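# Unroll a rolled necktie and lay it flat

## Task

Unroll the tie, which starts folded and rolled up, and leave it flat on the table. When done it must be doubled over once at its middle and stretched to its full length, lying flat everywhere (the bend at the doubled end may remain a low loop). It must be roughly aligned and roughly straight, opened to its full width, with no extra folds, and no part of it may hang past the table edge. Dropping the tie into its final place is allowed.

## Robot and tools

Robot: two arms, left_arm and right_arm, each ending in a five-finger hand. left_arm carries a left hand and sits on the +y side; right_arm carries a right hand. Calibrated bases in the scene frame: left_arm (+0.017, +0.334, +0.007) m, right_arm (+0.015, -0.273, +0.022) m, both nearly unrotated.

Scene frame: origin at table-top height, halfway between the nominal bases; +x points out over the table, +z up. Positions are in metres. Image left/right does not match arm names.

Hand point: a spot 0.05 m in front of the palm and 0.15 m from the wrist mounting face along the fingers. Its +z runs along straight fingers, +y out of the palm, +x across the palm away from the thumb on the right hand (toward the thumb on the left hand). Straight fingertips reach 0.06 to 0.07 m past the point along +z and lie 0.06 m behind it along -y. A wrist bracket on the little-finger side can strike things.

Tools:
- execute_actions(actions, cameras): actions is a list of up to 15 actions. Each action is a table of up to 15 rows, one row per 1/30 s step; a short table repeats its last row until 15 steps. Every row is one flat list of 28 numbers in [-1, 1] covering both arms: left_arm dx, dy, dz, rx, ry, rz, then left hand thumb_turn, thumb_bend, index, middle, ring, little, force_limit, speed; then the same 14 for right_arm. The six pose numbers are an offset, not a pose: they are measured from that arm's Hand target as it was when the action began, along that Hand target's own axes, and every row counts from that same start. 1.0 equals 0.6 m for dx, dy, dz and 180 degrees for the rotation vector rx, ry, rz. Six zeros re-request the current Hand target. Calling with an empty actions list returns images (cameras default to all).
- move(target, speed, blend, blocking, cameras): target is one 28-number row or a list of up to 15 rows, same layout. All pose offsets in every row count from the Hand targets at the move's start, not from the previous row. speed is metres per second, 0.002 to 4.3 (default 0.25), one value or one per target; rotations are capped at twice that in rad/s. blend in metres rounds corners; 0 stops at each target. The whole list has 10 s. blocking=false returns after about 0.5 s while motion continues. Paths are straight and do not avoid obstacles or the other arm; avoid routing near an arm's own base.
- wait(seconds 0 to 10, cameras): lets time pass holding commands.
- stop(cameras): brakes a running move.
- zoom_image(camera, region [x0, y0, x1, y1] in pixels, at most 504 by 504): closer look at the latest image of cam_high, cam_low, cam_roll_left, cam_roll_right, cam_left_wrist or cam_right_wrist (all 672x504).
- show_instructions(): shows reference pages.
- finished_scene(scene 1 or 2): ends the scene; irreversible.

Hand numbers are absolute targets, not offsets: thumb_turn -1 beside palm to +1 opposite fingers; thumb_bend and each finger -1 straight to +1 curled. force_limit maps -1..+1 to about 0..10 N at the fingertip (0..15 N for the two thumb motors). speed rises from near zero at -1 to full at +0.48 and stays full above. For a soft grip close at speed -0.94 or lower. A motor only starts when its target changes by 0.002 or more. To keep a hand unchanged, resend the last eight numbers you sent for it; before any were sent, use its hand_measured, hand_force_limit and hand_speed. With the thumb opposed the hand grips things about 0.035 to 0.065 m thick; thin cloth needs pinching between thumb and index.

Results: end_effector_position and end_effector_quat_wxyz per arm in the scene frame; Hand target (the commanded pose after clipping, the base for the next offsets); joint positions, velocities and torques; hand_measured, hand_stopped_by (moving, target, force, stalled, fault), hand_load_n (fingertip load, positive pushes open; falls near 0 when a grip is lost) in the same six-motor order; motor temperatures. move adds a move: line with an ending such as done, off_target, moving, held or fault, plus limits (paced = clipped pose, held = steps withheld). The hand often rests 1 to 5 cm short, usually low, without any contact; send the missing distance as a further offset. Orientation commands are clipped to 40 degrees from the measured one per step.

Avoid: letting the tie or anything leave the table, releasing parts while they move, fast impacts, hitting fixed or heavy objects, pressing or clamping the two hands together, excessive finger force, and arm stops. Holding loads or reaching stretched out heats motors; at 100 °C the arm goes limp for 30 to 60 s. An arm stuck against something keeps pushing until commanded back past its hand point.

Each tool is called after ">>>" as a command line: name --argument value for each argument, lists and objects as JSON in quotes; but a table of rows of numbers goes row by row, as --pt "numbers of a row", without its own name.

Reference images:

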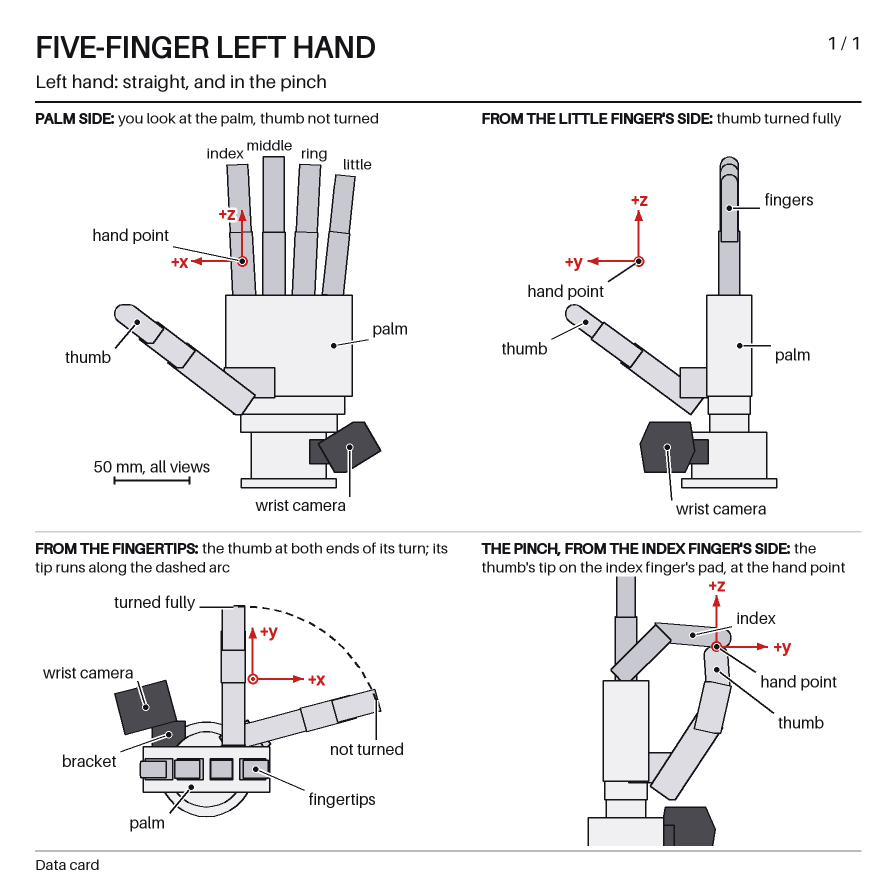

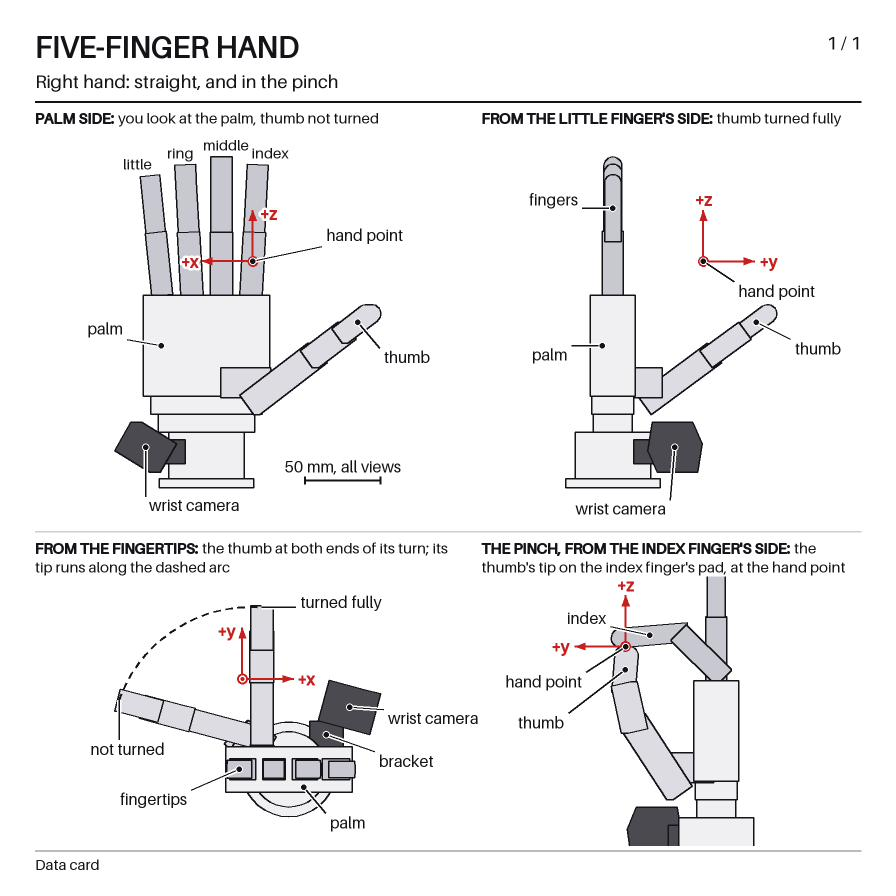

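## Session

>>> execute_actions --actions '[]'

>>> zoom_image --camera "cam_high" --region '[200, 40, 400, 300]'

>>> zoom_image --camera "cam_low" --region '[300, 200, 660, 290]'

>>> zoom_image --camera "cam_roll_left" --region '[50, 220, 500, 320]'

Scene clock: 0.00 s.
left_arm: end_effector_position=(+0.9631, +0.2341, +0.1870) hand_measured=(-1.000, -1.000, -1.000, -1.000, -1.000, -1.000) hand_load_n=(+0.0, +0.0, +0.0, -0.5, +0.0, +0.0) hand_stopped_by=(target, target, target, target, target, target) hand_force_limit=0.00 hand_speed=-0.80 end_effector_quat_wxyz=(-0.303, +0.674, -0.407, +0.537) | right_arm: end_effector_position=(+0.8589, -0.1475, +0.1508) hand_measured=(-1.000, -1.000, -1.000, -1.000, -1.000, -1.000) hand_load_n=(+0.0, +0.0, +0.0, +0.0, +0.0, +0.0) hand_stopped_by=(target, target, target, target, target, target) hand_force_limit=0.00 hand_speed=-0.80 end_effector_quat_wxyz=(-0.536, +0.684, -0.207, +0.451)
Joint positions: left_arm=[-0.053 2.301 2.072 -0.014 -0.019 -0.519] | right_arm=[0.043 2.162 1.594 0.544 -0.553 -0.418]
Joint velocities: within noise
Joint torques (N m): no reading
Motor temperatures (°C): left_arm=[27 35 27 23 24 24] | right_arm=[24 32 22 24 23 23]
Heat: left arm: hottest shoulder 35 °C; right arm: hottest shoulder 32 °C.
Hand target: left_arm +0.9680, +0.2338, +0.1865; -0.304, +0.672, -0.405, +0.540 | right_arm +0.8648, -0.1474, +0.1593; -0.538, +0.679, -0.201, +0.457
camera_calibration:
cam_left_wrist: T_world_to_cam=[[0.256032, 0.206756, 0.944298, -0.466476], [-0.481242, -0.819939, 0.310009, 0.59646], [0.838364, -0.533808, -0.110431, -0.547447], [0, 0, 0, 1]] pos_world=[0.865434, 0.293276, 0.195129]
cam_right_wrist: T_world_to_cam=[[0.363309, -0.50989, -0.779756, -0.266387], [-0.810102, 0.24048, -0.5347, 0.805201], [0.460154, 0.825943, -0.325694, -0.107024], [0, 0, 0, 1]] pos_world=[0.798323, -0.241068, 0.187967]

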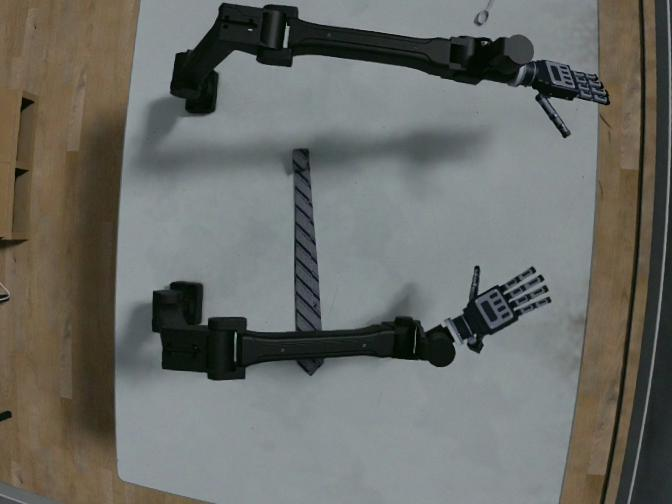

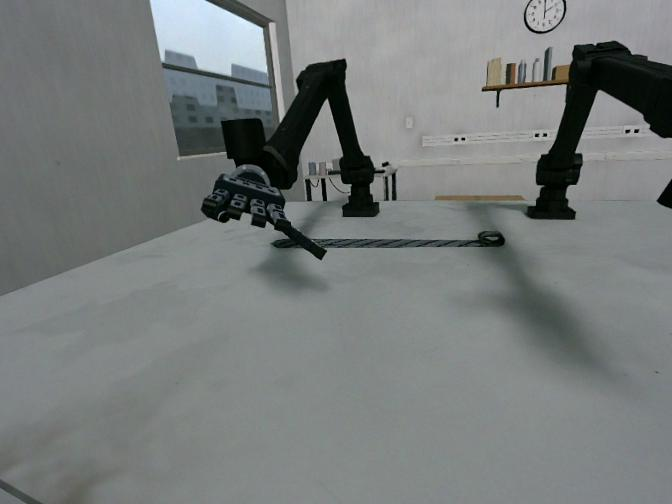

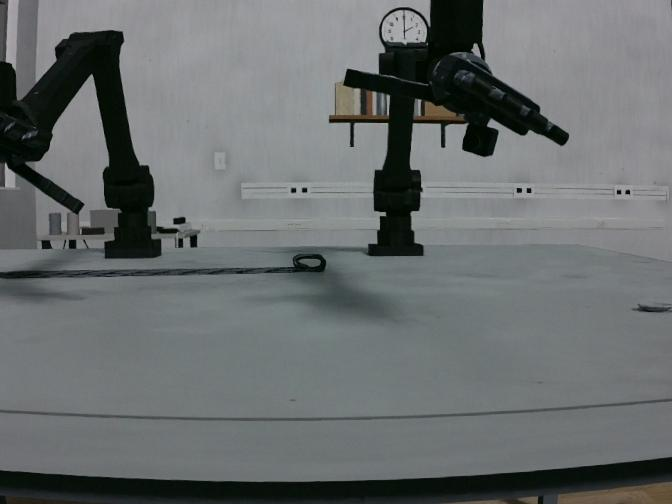

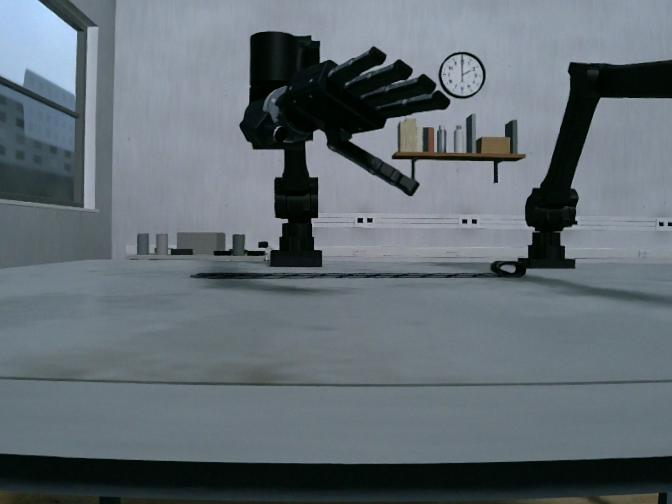

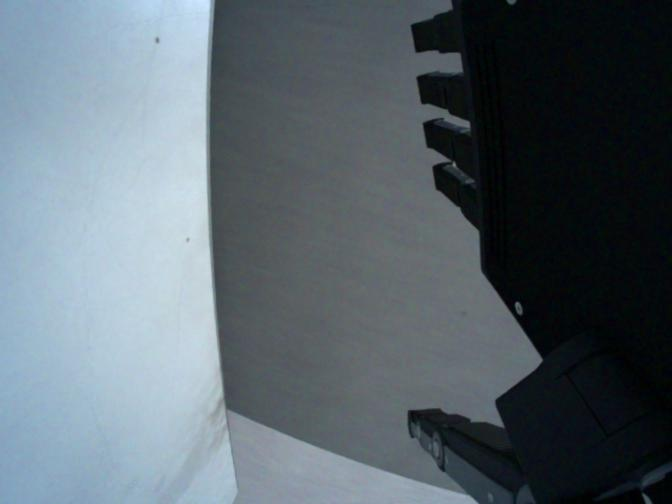

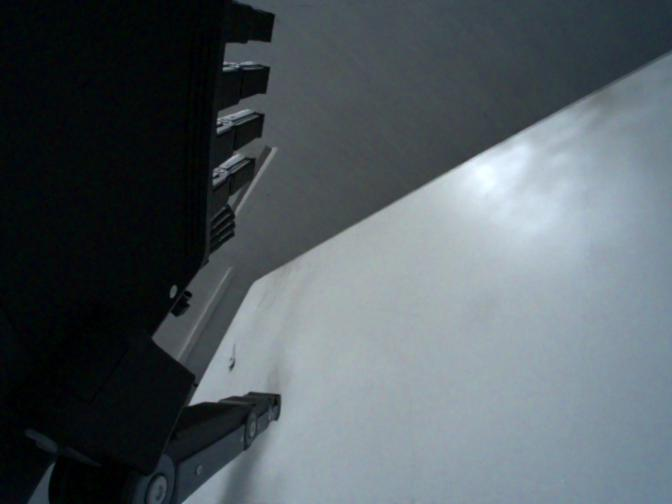

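Scaled by 1.938 from the camera's 672x504 image, which has a finer 960x720 frame.

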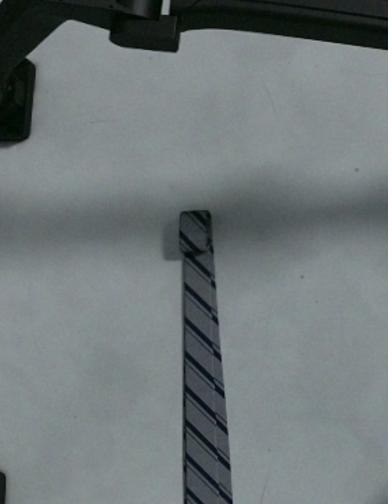

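Scaled by 1.400 from the camera's 672x504 image, which has a finer 960x720 frame.

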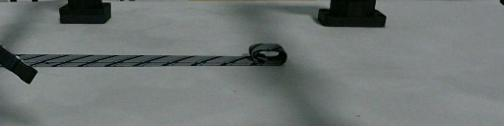

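Scaled by 1.120 from the camera's 672x504 image, which has a finer 960x720 frame.

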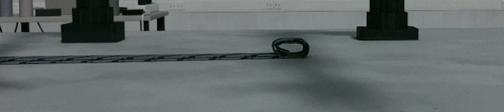

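>>> move --target '[-0.996,-0.543,-0.311,0.107,-0.188,-0.0515,-1,-1,-1,-1,-1,-1,0,-0.8,-0.587,-0.368,-0.677,-0.385,-0.327,-0.144,-1,-1,-1,-1,-1,-1,0,-0.8]' --speed 0.35 --cameras '["cam_high","cam_low","cam_roll_left"]'

Scene clock: 18.33 s.
left_arm: end_effector_position=(+0.7915, +0.9171, +0.2245) hand_measured=(-1.000, -1.000, -1.000, -1.000, -1.000, -1.000) hand_load_n=(+0.0, -0.5, +0.0, +0.0, +0.0, +0.0) hand_stopped_by=(target, target, target, target, target, target) hand_force_limit=0.00 hand_speed=-0.80 end_effector_quat_wxyz=(-0.469, +0.773, -0.143, +0.403) | right_arm: end_effector_position=(+0.2900, -0.0312, +0.2106) hand_measured=(-1.000, -1.000, -1.000, -1.000, -1.000, -1.000) hand_load_n=(+0.0, +0.0, +0.0, +0.0, +0.0, +0.0) hand_stopped_by=(target, target, target, target, target, target) hand_force_limit=0.00 hand_speed=-0.80 end_effector_quat_wxyz=(+0.006, +1.000, +0.008, -0.009)
Joint positions: left_arm=[0.707 2.353 2.261 -0.146 0.033 -0.519] | right_arm=[0.799 1.487 1.333 -1.438 -0.003 -0.807]
Joint torques (N m): left_arm=[-0.38 -22.77 13.7 1.57 0.01 0.17] | right_arm=[0.56 -9.23 10.37 -0.13 0.2 0.03]
Heat: left arm: hottest shoulder 37 °C; right arm: hottest shoulder 33 °C.
Hand target: left_arm +0.8042, +0.9195, +0.2198; -0.471, +0.770, -0.151, +0.404 | right_arm +0.3000, -0.0246, +0.2201; +0.001, +1.000, +0.000, +0.000
Off the commanded pose: left_arm 0.014 m, 1 deg | right_arm 0.015 m, 2 deg.
move: off_target (left_arm, right_arm)
Images, in order (width x height): cam_high 672x504, cam_low 672x504, cam_roll_left 672x504.

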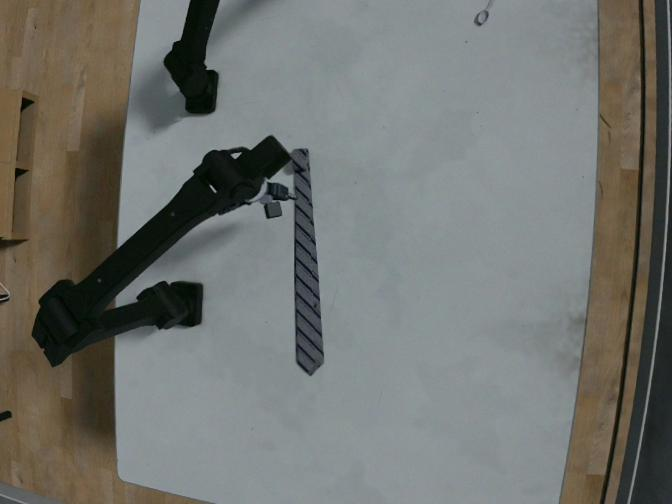

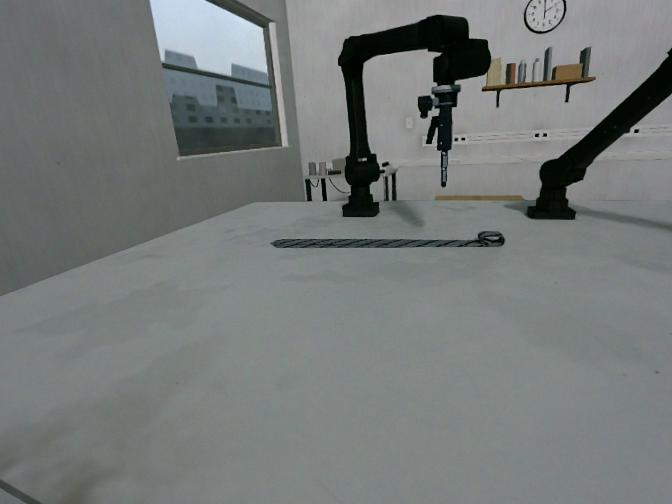

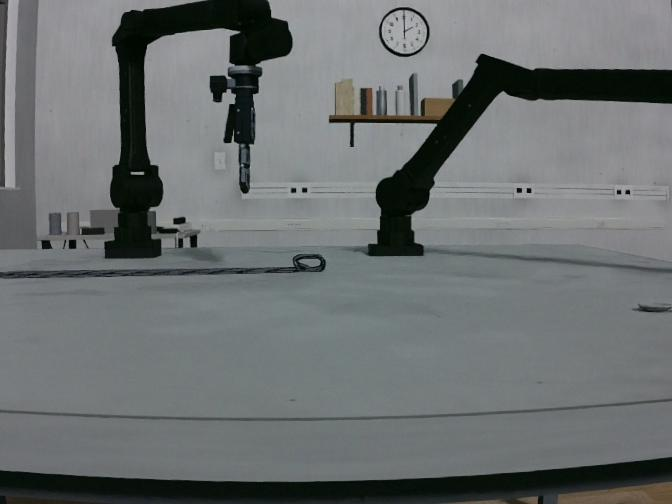

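>>> move --pt "0 0 0 0 0 0 -1 -1 -1 -1 -1 -1 0 -0.8 0.01 0 0.253 0 0 0 -1 -1 -1 -1 -1 -1 0 -0.8" --pt "0 0 0 0 0 0 -1 -1 -1 -1 -1 -1 0 -0.8 -0.015 -0.26 0.253 0 0 0 -1 -1 -1 -1 -1 -1 0 -0.8" --speed 0.12 --cameras '["cam_high","cam_low","cam_roll_left"]'

>>> zoom_image --camera "cam_roll_left" --region '[220, 200, 420, 300]'

Scene clock: 29.97 s.
left_arm: end_effector_position=(+0.7915, +0.9171, +0.2245) hand_measured=(-1.000, -1.000, -1.000, -1.000, -1.000, -1.000) hand_load_n=(-0.5, +0.0, +0.0, +0.0, +0.0, +0.0) hand_stopped_by=(target, target, target, target, target, target) hand_force_limit=0.00 hand_speed=-0.80 end_effector_quat_wxyz=(-0.469, +0.773, -0.143, +0.403) | right_arm: end_effector_position=(+0.2903, +0.1234, +0.0760) hand_measured=(-1.000, -1.000, -1.000, -1.000, -1.000, -1.000) hand_load_n=(+0.0, +0.0, +0.0, -0.5, +0.0, +0.0) hand_stopped_by=(target, target, target, target, target, target) hand_force_limit=0.00 hand_speed=-0.80 end_effector_quat_wxyz=(-0.006, +1.000, +0.003, +0.005)
Joint positions: left_arm=[0.707 2.353 2.261 -0.146 0.033 -0.519] | right_arm=[1 1.86 1.454 -1.149 0.001 -0.594]
Joint torques (N m): left_arm=[-0.32 -22.71 13.71 1.58 0 0.17] | right_arm=[1.79 -12.28 8.75 -0.01 0.01 0.04]
Motor temperatures (°C): left_arm=[27 39 32 23 24 24] | right_arm=[24 34 25 24 23 22]
Heat: left arm: hottest shoulder 39 °C; right arm: hottest shoulder 34 °C.
Hand target: left_arm +0.8042, +0.9195, +0.2198; -0.471, +0.770, -0.151, +0.404 | right_arm +0.2909, +0.1312, +0.0682; +0.001, +1.000, +0.000, +0.000
Off the commanded pose: left_arm 0.014 m, 1 deg | right_arm 0.011 m, 1 deg.
move: off_target (left_arm, right_arm)
Images, in order (width x height): cam_high 672x504, cam_low 672x504, cam_roll_left 672x504.

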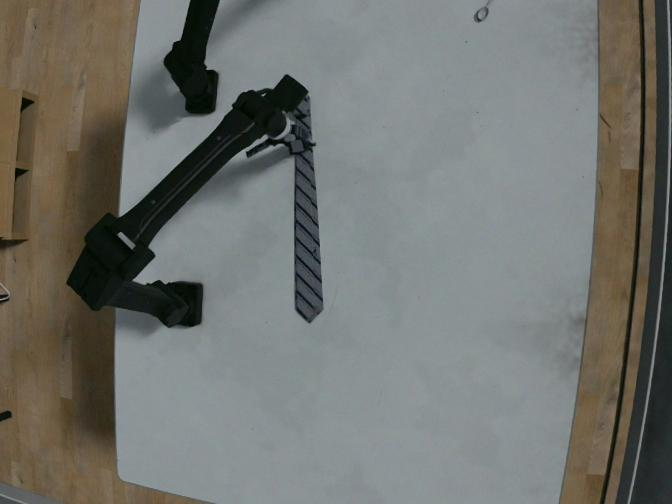

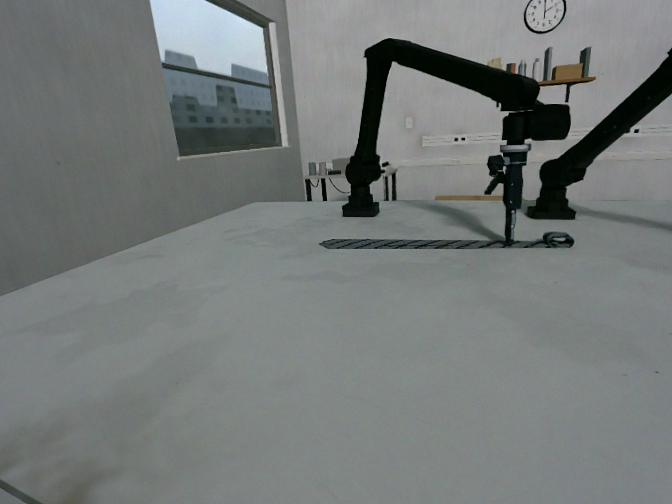

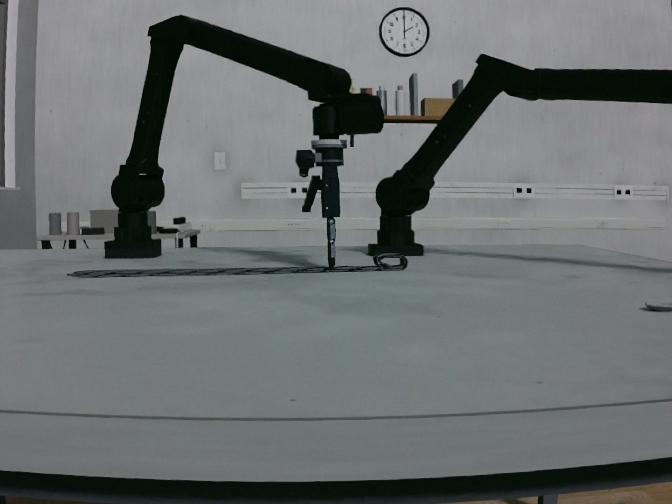

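Scaled by 2.520 from the camera's 672x504 image, which has a finer 960x720 frame.

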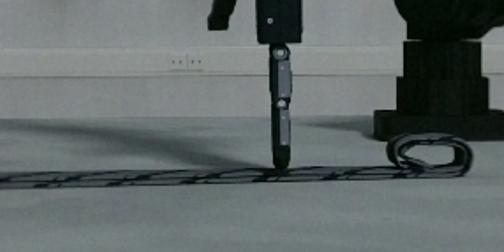

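>>> move --pt "0 0 0 0 0 0 -1 -1 -1 -1 -1 -1 0 -0.8 0 0 -0.025 0 0 0 -1 -1 -1 -1 -1 -1 0 -0.8" --pt "0 0 0 0 0 0 -1 -1 -1 -1 -1 -1 0 -0.8 0.005 -0.28 -0.022 0 0 0 -1 -1 -1 -1 -1 -1 0 -0.8" --speed 0.12 --cameras '["cam_high","cam_low","cam_roll_left"]'

>>> zoom_image --camera "cam_roll_left" --region '[300, 200, 500, 300]'

Scene clock: 40.47 s.
left_arm: end_effector_position=(+0.7915, +0.9171, +0.2245) hand_measured=(-1.000, -1.000, -1.000, -1.000, -1.000, -1.000) hand_load_n=(+0.0, +0.0, +0.0, +0.0, +0.0, +0.0) hand_stopped_by=(target, target, target, target, target, target) hand_force_limit=0.00 hand_speed=-0.80 end_effector_quat_wxyz=(-0.469, +0.773, -0.143, +0.403) | right_arm: end_effector_position=(+0.2933, +0.2900, +0.0831) hand_measured=(-1.000, -1.000, -1.000, -1.000, -1.000, -1.000) hand_load_n=(+0.0, +0.0, +0.0, +0.0, +0.0, +0.0) hand_stopped_by=(target, target, target, target, target, target) hand_force_limit=0.00 hand_speed=-0.80 end_effector_quat_wxyz=(+0.003, +1.000, +0.003, -0.001)
Joint positions: left_arm=[0.707 2.353 2.261 -0.146 0.033 -0.519] | right_arm=[1.13 2.273 2.149 -1.453 0.001 -0.466]
Joint torques (N m): left_arm=[-0.32 -22.71 13.7 1.57 0 0.18] | right_arm=[1.38 -18.61 10.3 -0.16 0 0.05]
Heat: left arm: hottest shoulder 40 °C; right arm: hottest shoulder 34 °C.
Hand target: left_arm +0.8042, +0.9195, +0.2198; -0.471, +0.770, -0.151, +0.404 | right_arm +0.2940, +0.2992, +0.0811; +0.001, +1.000, +0.000, +0.000
Off the commanded pose: left_arm 0.014 m, 1 deg | right_arm 0.009 m, 0 deg.
move: off_target (left_arm)
Images, in order (width x height): cam_high 672x504, cam_low 672x504, cam_roll_left 672x504.

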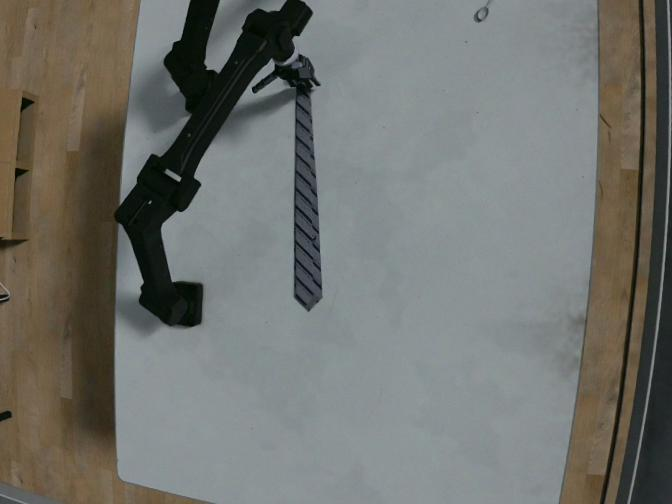

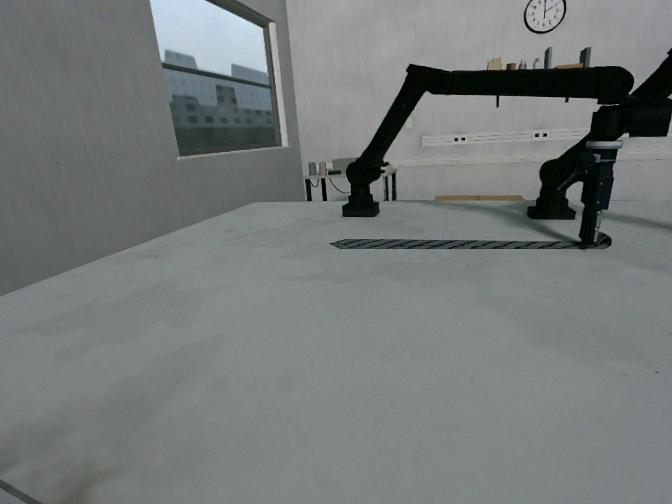

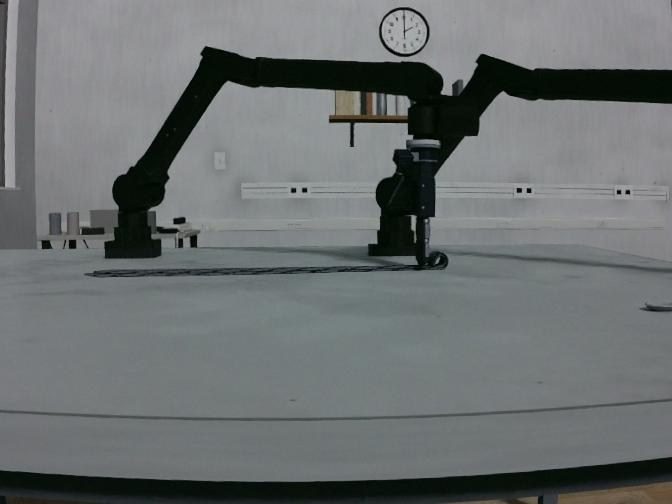

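Scaled by 2.520 from the camera's 672x504 image, which has a finer 960x720 frame.

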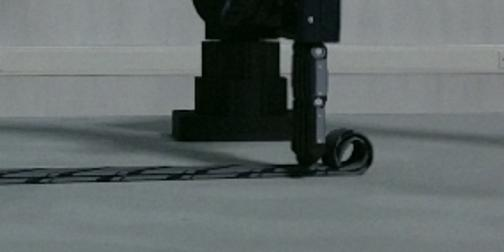

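>>> move --pt "-0.840 -0.407 -0.252 0.0917 -0.162 -0.044 -1 -1 -1 -1 -1 -1 0 -0.8 0 0 0 0 0 0 -1 -1 -1 -1 -1 -1 0 -0.8" --pt "-0.840 -0.407 -0.252 0.0917 -0.162 -0.044 -1 -1 -1 -1 -1 -1 0 -0.8 -0.005 -0.2 0.01 0 0 0 -1 -1 -1 -1 -1 -1 0 -0.8" --speed '[0.35,0.12]' --cameras '["cam_high","cam_low","cam_roll_left"]'

>>> zoom_image --camera "cam_roll_left" --region '[360, 200, 560, 300]'

Scene clock: 60.77 s.
left_arm: end_effector_position=(+0.3217, +1.2529, +0.2272) hand_measured=(-1.000, -1.000, -1.000, -1.000, -1.000, -1.000) hand_load_n=(+0.0, +0.0, +0.0, +0.0, +0.0, +0.0) hand_stopped_by=(target, target, target, target, target, target) hand_force_limit=0.00 hand_speed=-0.80 end_effector_quat_wxyz=(-0.569, +0.780, +0.094, +0.245) | right_arm: end_effector_position=(+0.2907, +0.4074, +0.0788) hand_measured=(-1.000, -1.000, -1.000, -1.000, -1.000, -1.000) hand_load_n=(+0.0, +0.0, +0.0, +0.0, +0.0, +0.0) hand_stopped_by=(target, target, target, target, target, target) hand_force_limit=0.00 hand_speed=-0.80 end_effector_quat_wxyz=(-0.069, +0.997, +0.002, +0.029)
Joint positions: left_arm=[1.312 2.346 2.254 -0.144 0.031 -0.519] | right_arm=[1.197 2.661 2.889 -1.65 0.001 -0.395]
Joint torques (N m): left_arm=[-0.67 -22.42 13.76 1.59 0.02 0.17] | right_arm=[1.49 -21.48 10.43 1.25 0.01 0.05]
Heat: left arm: hottest shoulder 41 °C; right arm: hottest shoulder 36 °C.
Hand target: left_arm +0.3356, +1.2616, +0.2196; -0.570, +0.780, +0.084, +0.246 | right_arm +0.2908, +0.4192, +0.0750; +0.001, +1.000, +0.000, +0.000
Off the commanded pose: left_arm 0.018 m, 1 deg | right_arm 0.012 m, 9 deg.
elbow stopped short (right arm): the move would have taken joint 3 (elbow) straighter than the controller allows.
move: off_target (left_arm, right_arm)
Images, in order (width x height): cam_high 672x504, cam_low 672x504, cam_roll_left 672x504.

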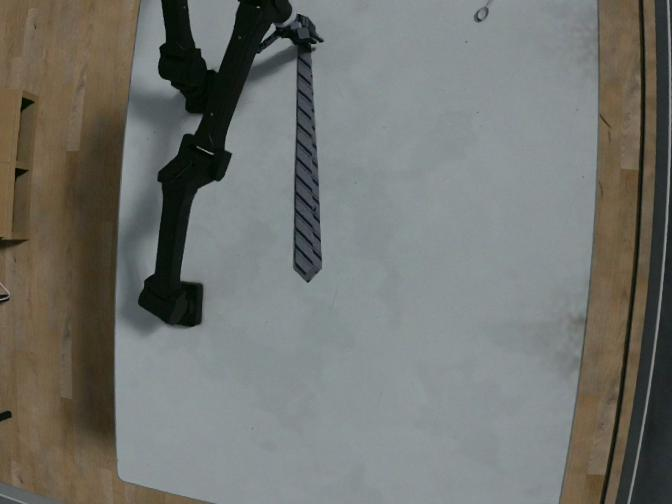

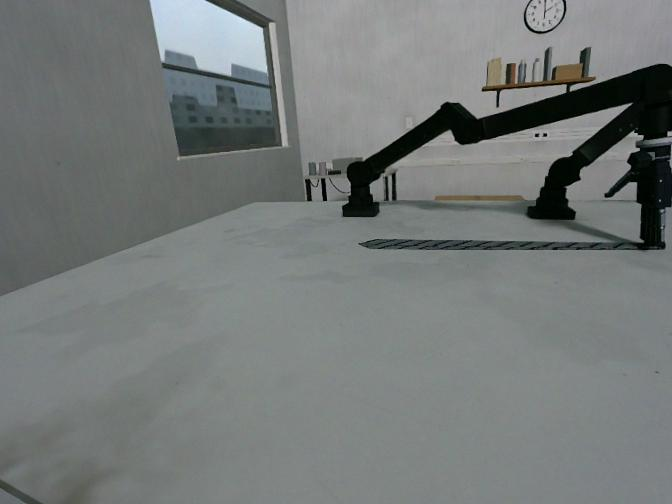

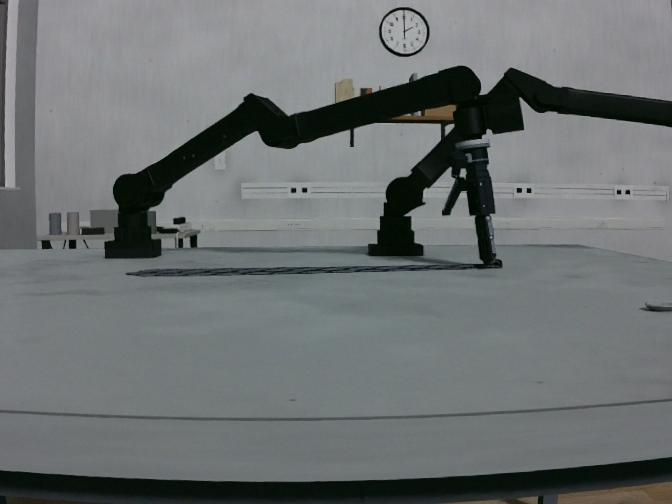

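Scaled by 2.520 from the camera's 672x504 image, which has a finer 960x720 frame.

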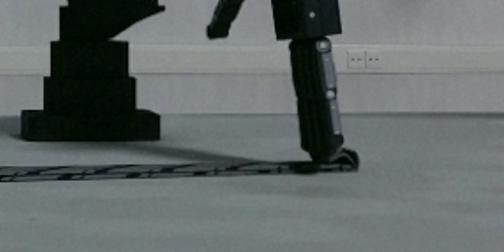

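>>> move --pt "0 0 0 0 0 0 -1 -1 -1 -1 -1 -1 0 -0.8 0 0 -0.1 0 0 0 -1 -1 -1 -1 -1 -1 0 -0.8" --pt "0 0 0 0 0 0 -1 -1 -1 -1 -1 -1 0 -0.8 -0.15 0.4 -0.25 0 0 0 -1 -1 -1 -1 -1 -1 0 -0.8" --speed 0.2 --blend 0.03 --cameras '["cam_high","cam_low","cam_roll_left"]'

>>> zoom_image --camera "cam_roll_left" --region '[420, 230, 520, 280]'

>>> zoom_image --camera "cam_high" --region '[240, 10, 380, 150]'

>>> zoom_image --camera "cam_high" --region '[240, 150, 380, 290]'

>>> zoom_image --camera "cam_low" --region '[570, 210, 672, 260]'

Scene clock: 68.83 s.
left_arm: end_effector_position=(+0.3217, +1.2529, +0.2272) hand_measured=(-1.000, -1.000, -1.000, -1.000, -1.000, -1.000) hand_load_n=(-0.5, +0.0, +0.0, +0.0, +0.0, +0.0) hand_stopped_by=(target, target, target, target, target, target) hand_force_limit=0.00 hand_speed=-0.80 end_effector_quat_wxyz=(-0.569, +0.780, +0.094, +0.245) | right_arm: end_effector_position=(+0.1962, +0.1778, +0.2318) hand_measured=(-1.000, -1.000, -1.000, -1.000, -1.000, -1.000) hand_load_n=(+0.0, +0.0, +0.5, +0.0, +0.0, +0.0) hand_stopped_by=(target, target, target, target, target, target) hand_force_limit=0.00 hand_speed=-0.80 end_effector_quat_wxyz=(+0.000, +1.000, +0.001, +0.001)
Joint positions: left_arm=[1.312 2.346 2.254 -0.144 0.031 -0.519] | right_arm=[1.197 1.792 1.773 -1.55 0.001 -0.394]
Joint torques (N m): left_arm=[-0.67 -22.3 13.76 1.59 0.03 0.17] | right_arm=[0.5 -13.57 7.1 0.79 -0.01 -0.13]
Motor temperatures (°C): left_arm=[26 40 38 23 24 24] | right_arm=[24 37 26 24 22 22]
Heat: left arm: hottest shoulder 40 °C; right arm: hottest shoulder 37 °C.
Hand target: left_arm +0.3356, +1.2616, +0.2196; -0.570, +0.780, +0.084, +0.246 | right_arm +0.2010, +0.1794, +0.2254; +0.001, +1.000, +0.000, +0.000
Off the commanded pose: left_arm 0.018 m, 1 deg | right_arm 0.008 m, 0 deg.
elbow stopped short (right arm): the move would have taken joint 3 (elbow) straighter than the controller allows.
move: off_target (left_arm)
Images, in order (width x height): cam_high 672x504, cam_low 672x504, cam_roll_left 672x504.

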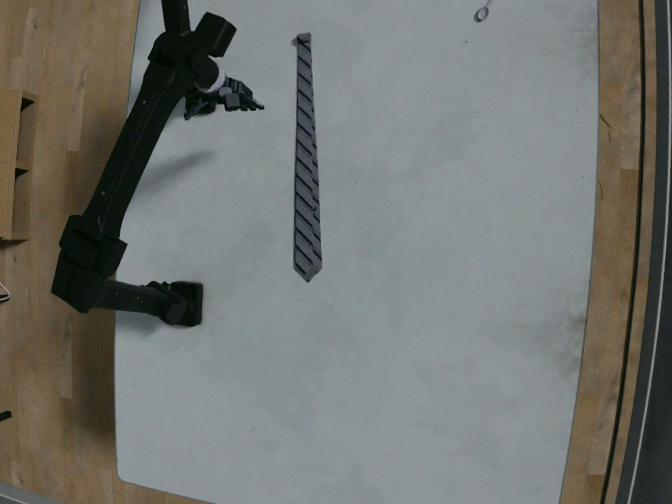

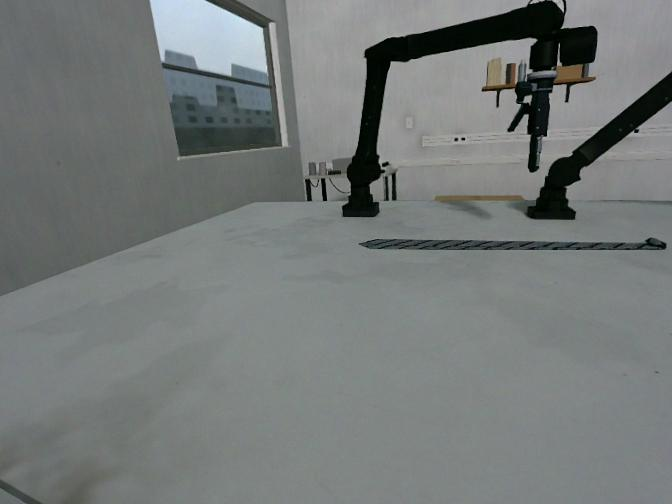

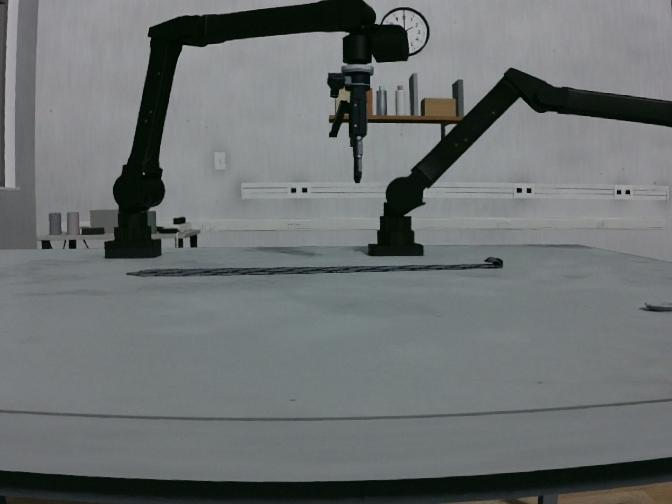

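Scaled by 5.040 from the camera's 672x504 image, which has a finer 960x720 frame.

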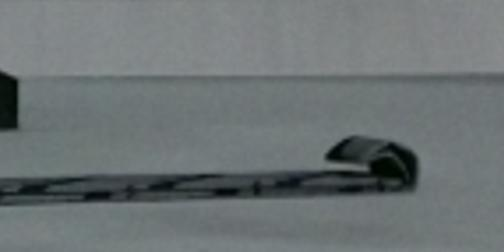

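Scaled by 3.600 from the camera's 672x504 image, which has a finer 960x720 frame.

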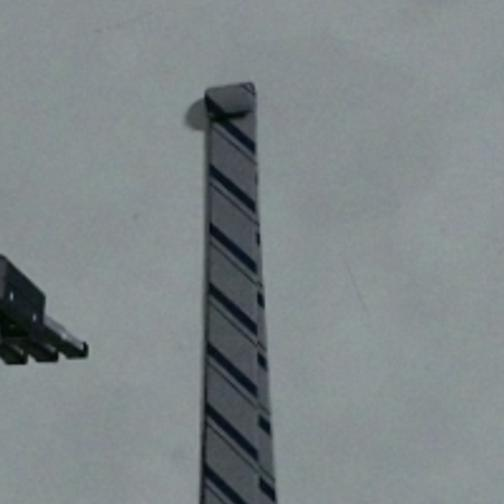

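Scaled by 3.600 from the camera's 672x504 image, which has a finer 960x720 frame.

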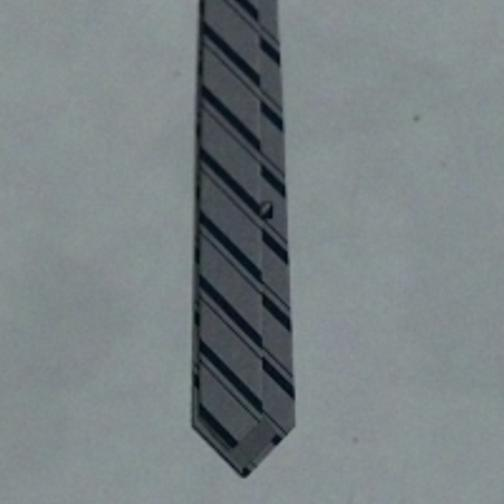

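Scaled by 4.941 from the camera's 672x504 image, which has a finer 960x720 frame.

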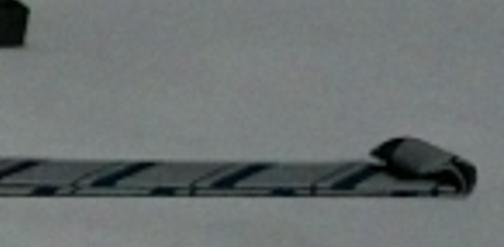

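>>> move --pt "0 0 0 0 0 0 -1 -1 -1 -1 -1 -1 0 -0.8 0.145 -0.138 0.20 0.222 0 0 -1 -1 -1 -1 -1 -1 0 -0.8" --pt "0 0 0 0 0 0 -1 -1 -1 -1 -1 -1 0 -0.8 0.145 -0.138 0.325 0.222 0 0 -1 -1 -1 -1 -1 -1 0 -0.8" --speed 0.18 --cameras '["cam_high","cam_low","cam_roll_left"]'

>>> zoom_image --camera "cam_roll_left" --region '[380, 200, 530, 280]'

Scene clock: 86.93 s.
left_arm: end_effector_position=(+0.3217, +1.2529, +0.2272) hand_measured=(-1.000, -1.000, -1.000, -1.000, -1.000, -1.000) hand_load_n=(-0.5, +0.0, +0.0, +0.0, +0.0, +0.0) hand_stopped_by=(target, target, target, target, target, target) hand_force_limit=0.00 hand_speed=-0.80 end_effector_quat_wxyz=(-0.569, +0.780, +0.094, +0.245) | right_arm: end_effector_position=(+0.2832, +0.2587, +0.0281) hand_measured=(-1.000, -1.000, -1.000, -1.000, -1.000, -1.000) hand_load_n=(-0.5, +0.0, +0.0, +0.0, +0.0, +0.0) hand_stopped_by=(target, target, target, target, target, target) hand_force_limit=0.00 hand_speed=-0.80 end_effector_quat_wxyz=(-0.335, +0.942, -0.001, -0.005)
Joint positions: left_arm=[1.312 2.346 2.254 -0.144 0.031 -0.519] | right_arm=[1.006 1.853 1.24 -0.366 -0.363 -0.47]
Joint torques (N m): left_arm=[-0.73 -22.36 13.75 1.59 0.02 0.17] | right_arm=[1.08 -14.74 6.98 2.09 -0.25 -0.09]
Heat: left arm: hottest elbow 41 °C; right arm: hottest shoulder 36 °C.
Hand target: left_arm +0.3356, +1.2616, +0.2196; -0.570, +0.780, +0.084, +0.246 | right_arm +0.2878, +0.2620, +0.0302; -0.341, +0.940, +0.000, +0.000
Off the commanded pose: left_arm 0.018 m, 1 deg | right_arm 0.006 m, 1 deg.
move: off_target (left_arm)
Images, in order (width x height): cam_high 672x504, cam_low 672x504, cam_roll_left 672x504.

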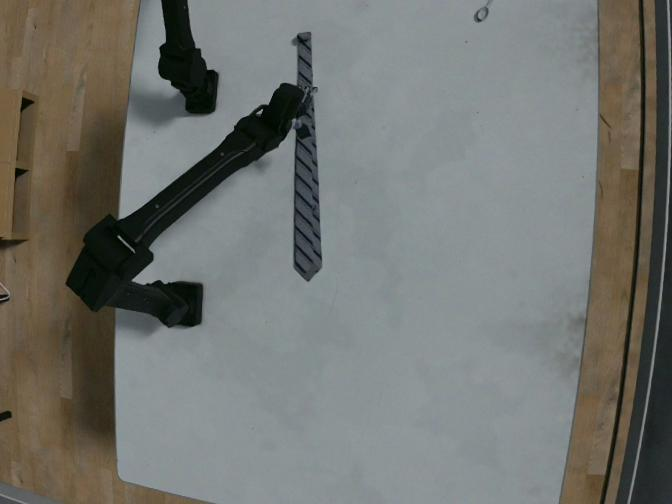

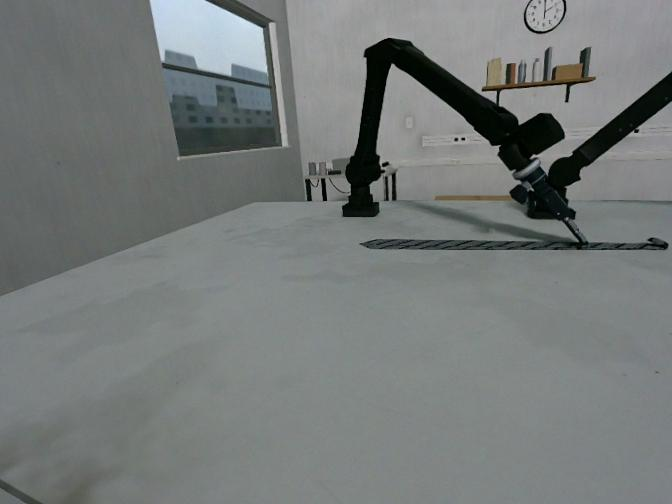

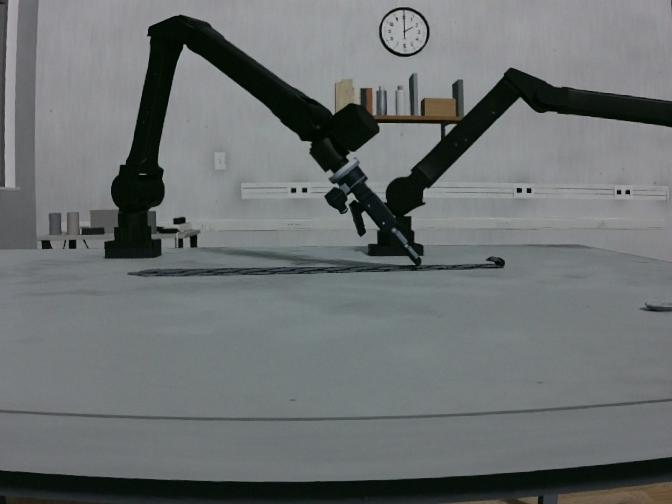

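Scaled by 3.360 from the camera's 672x504 image, which has a finer 960x720 frame.

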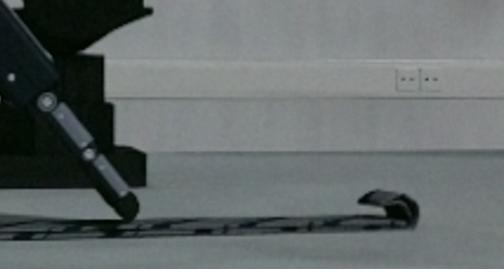

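>>> move --target '[0,0,0,0,0,0,-1,-1,-1,-1,-1,-1,0,-0.8,-0.01,-0.268,-0.225,0,0,0,-1,-1,-1,-1,-1,-1,0,-0.8]' --speed 0.12 --cameras '["cam_high","cam_low","cam_roll_left"]'

>>> zoom_image --camera "cam_roll_left" --region '[420, 200, 570, 280]'

Scene clock: 92.60 s.
left_arm: end_effector_position=(+0.3217, +1.2529, +0.2272) hand_measured=(-1.000, -1.000, -1.000, -1.000, -1.000, -1.000) hand_load_n=(+0.0, +0.0, +0.0, +0.0, +0.0, -0.5) hand_stopped_by=(target, target, target, target, target, target) hand_force_limit=0.00 hand_speed=-0.80 end_effector_quat_wxyz=(-0.569, +0.780, +0.094, +0.245) | right_arm: end_effector_position=(+0.2806, +0.2883, +0.2173) hand_measured=(-1.000, -1.000, -1.000, -1.000, -1.000, -1.000) hand_load_n=(-0.5, +0.0, +0.0, -0.5, +0.0, +0.0) hand_stopped_by=(target, target, target, target, target, target) hand_force_limit=0.00 hand_speed=-0.80 end_effector_quat_wxyz=(-0.329, +0.944, -0.001, -0.007)
Joint positions: left_arm=[1.312 2.346 2.254 -0.144 0.031 -0.519] | right_arm=[1.039 1.74 1.618 -0.861 -0.342 -0.443]
Joint torques (N m): left_arm=[-0.73 -22.3 13.76 1.59 0.02 0.17] | right_arm=[1.79 -15.09 11.28 1.1 -0.07 0.03]
Heat: left arm: hottest elbow 41 °C; right arm: hottest shoulder 36 °C.
Hand target: left_arm +0.3356, +1.2616, +0.2196; -0.570, +0.780, +0.084, +0.246 | right_arm +0.2819, +0.2987, +0.2369; -0.341, +0.940, +0.000, +0.000
Off the commanded pose: left_arm 0.018 m, 1 deg | right_arm 0.022 m, 2 deg.
move: off_target (left_arm, right_arm)
Images, in order (width x height): cam_high 672x504, cam_low 672x504, cam_roll_left 672x504.

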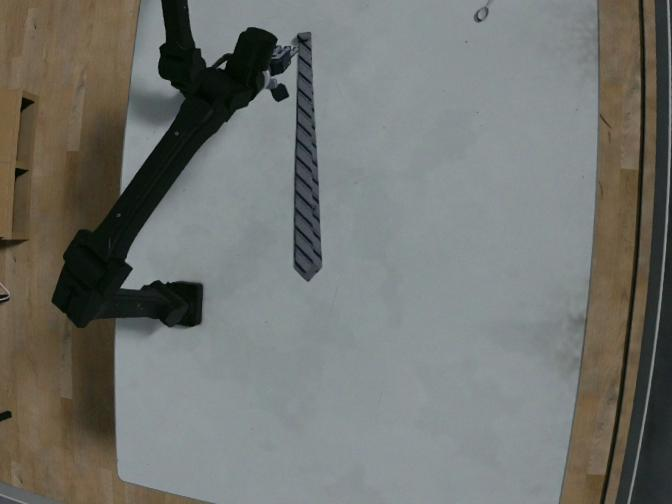

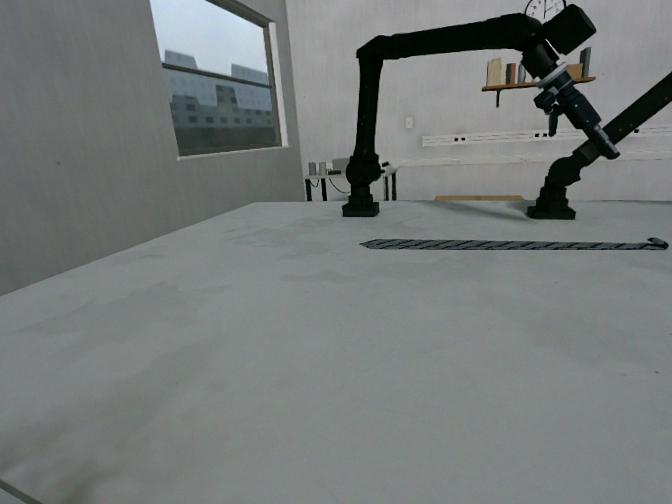

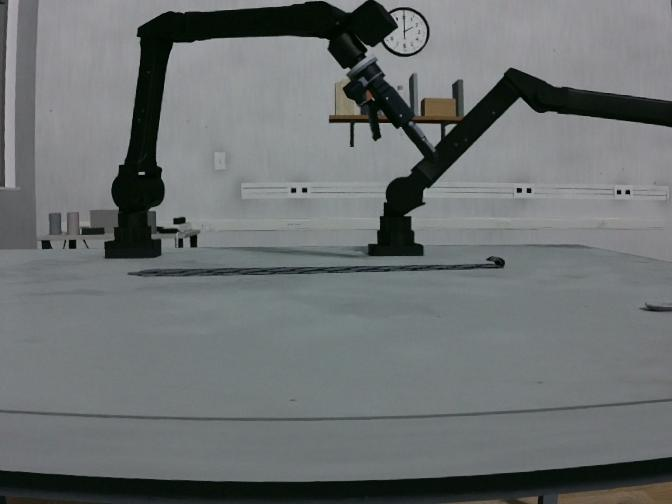

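Scaled by 3.360 from the camera's 672x504 image, which has a finer 960x720 frame.

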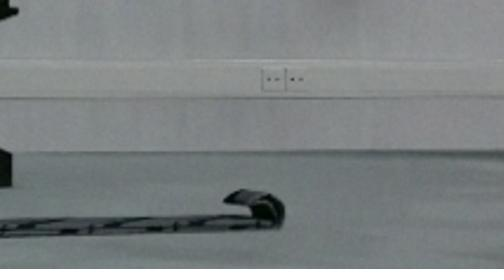

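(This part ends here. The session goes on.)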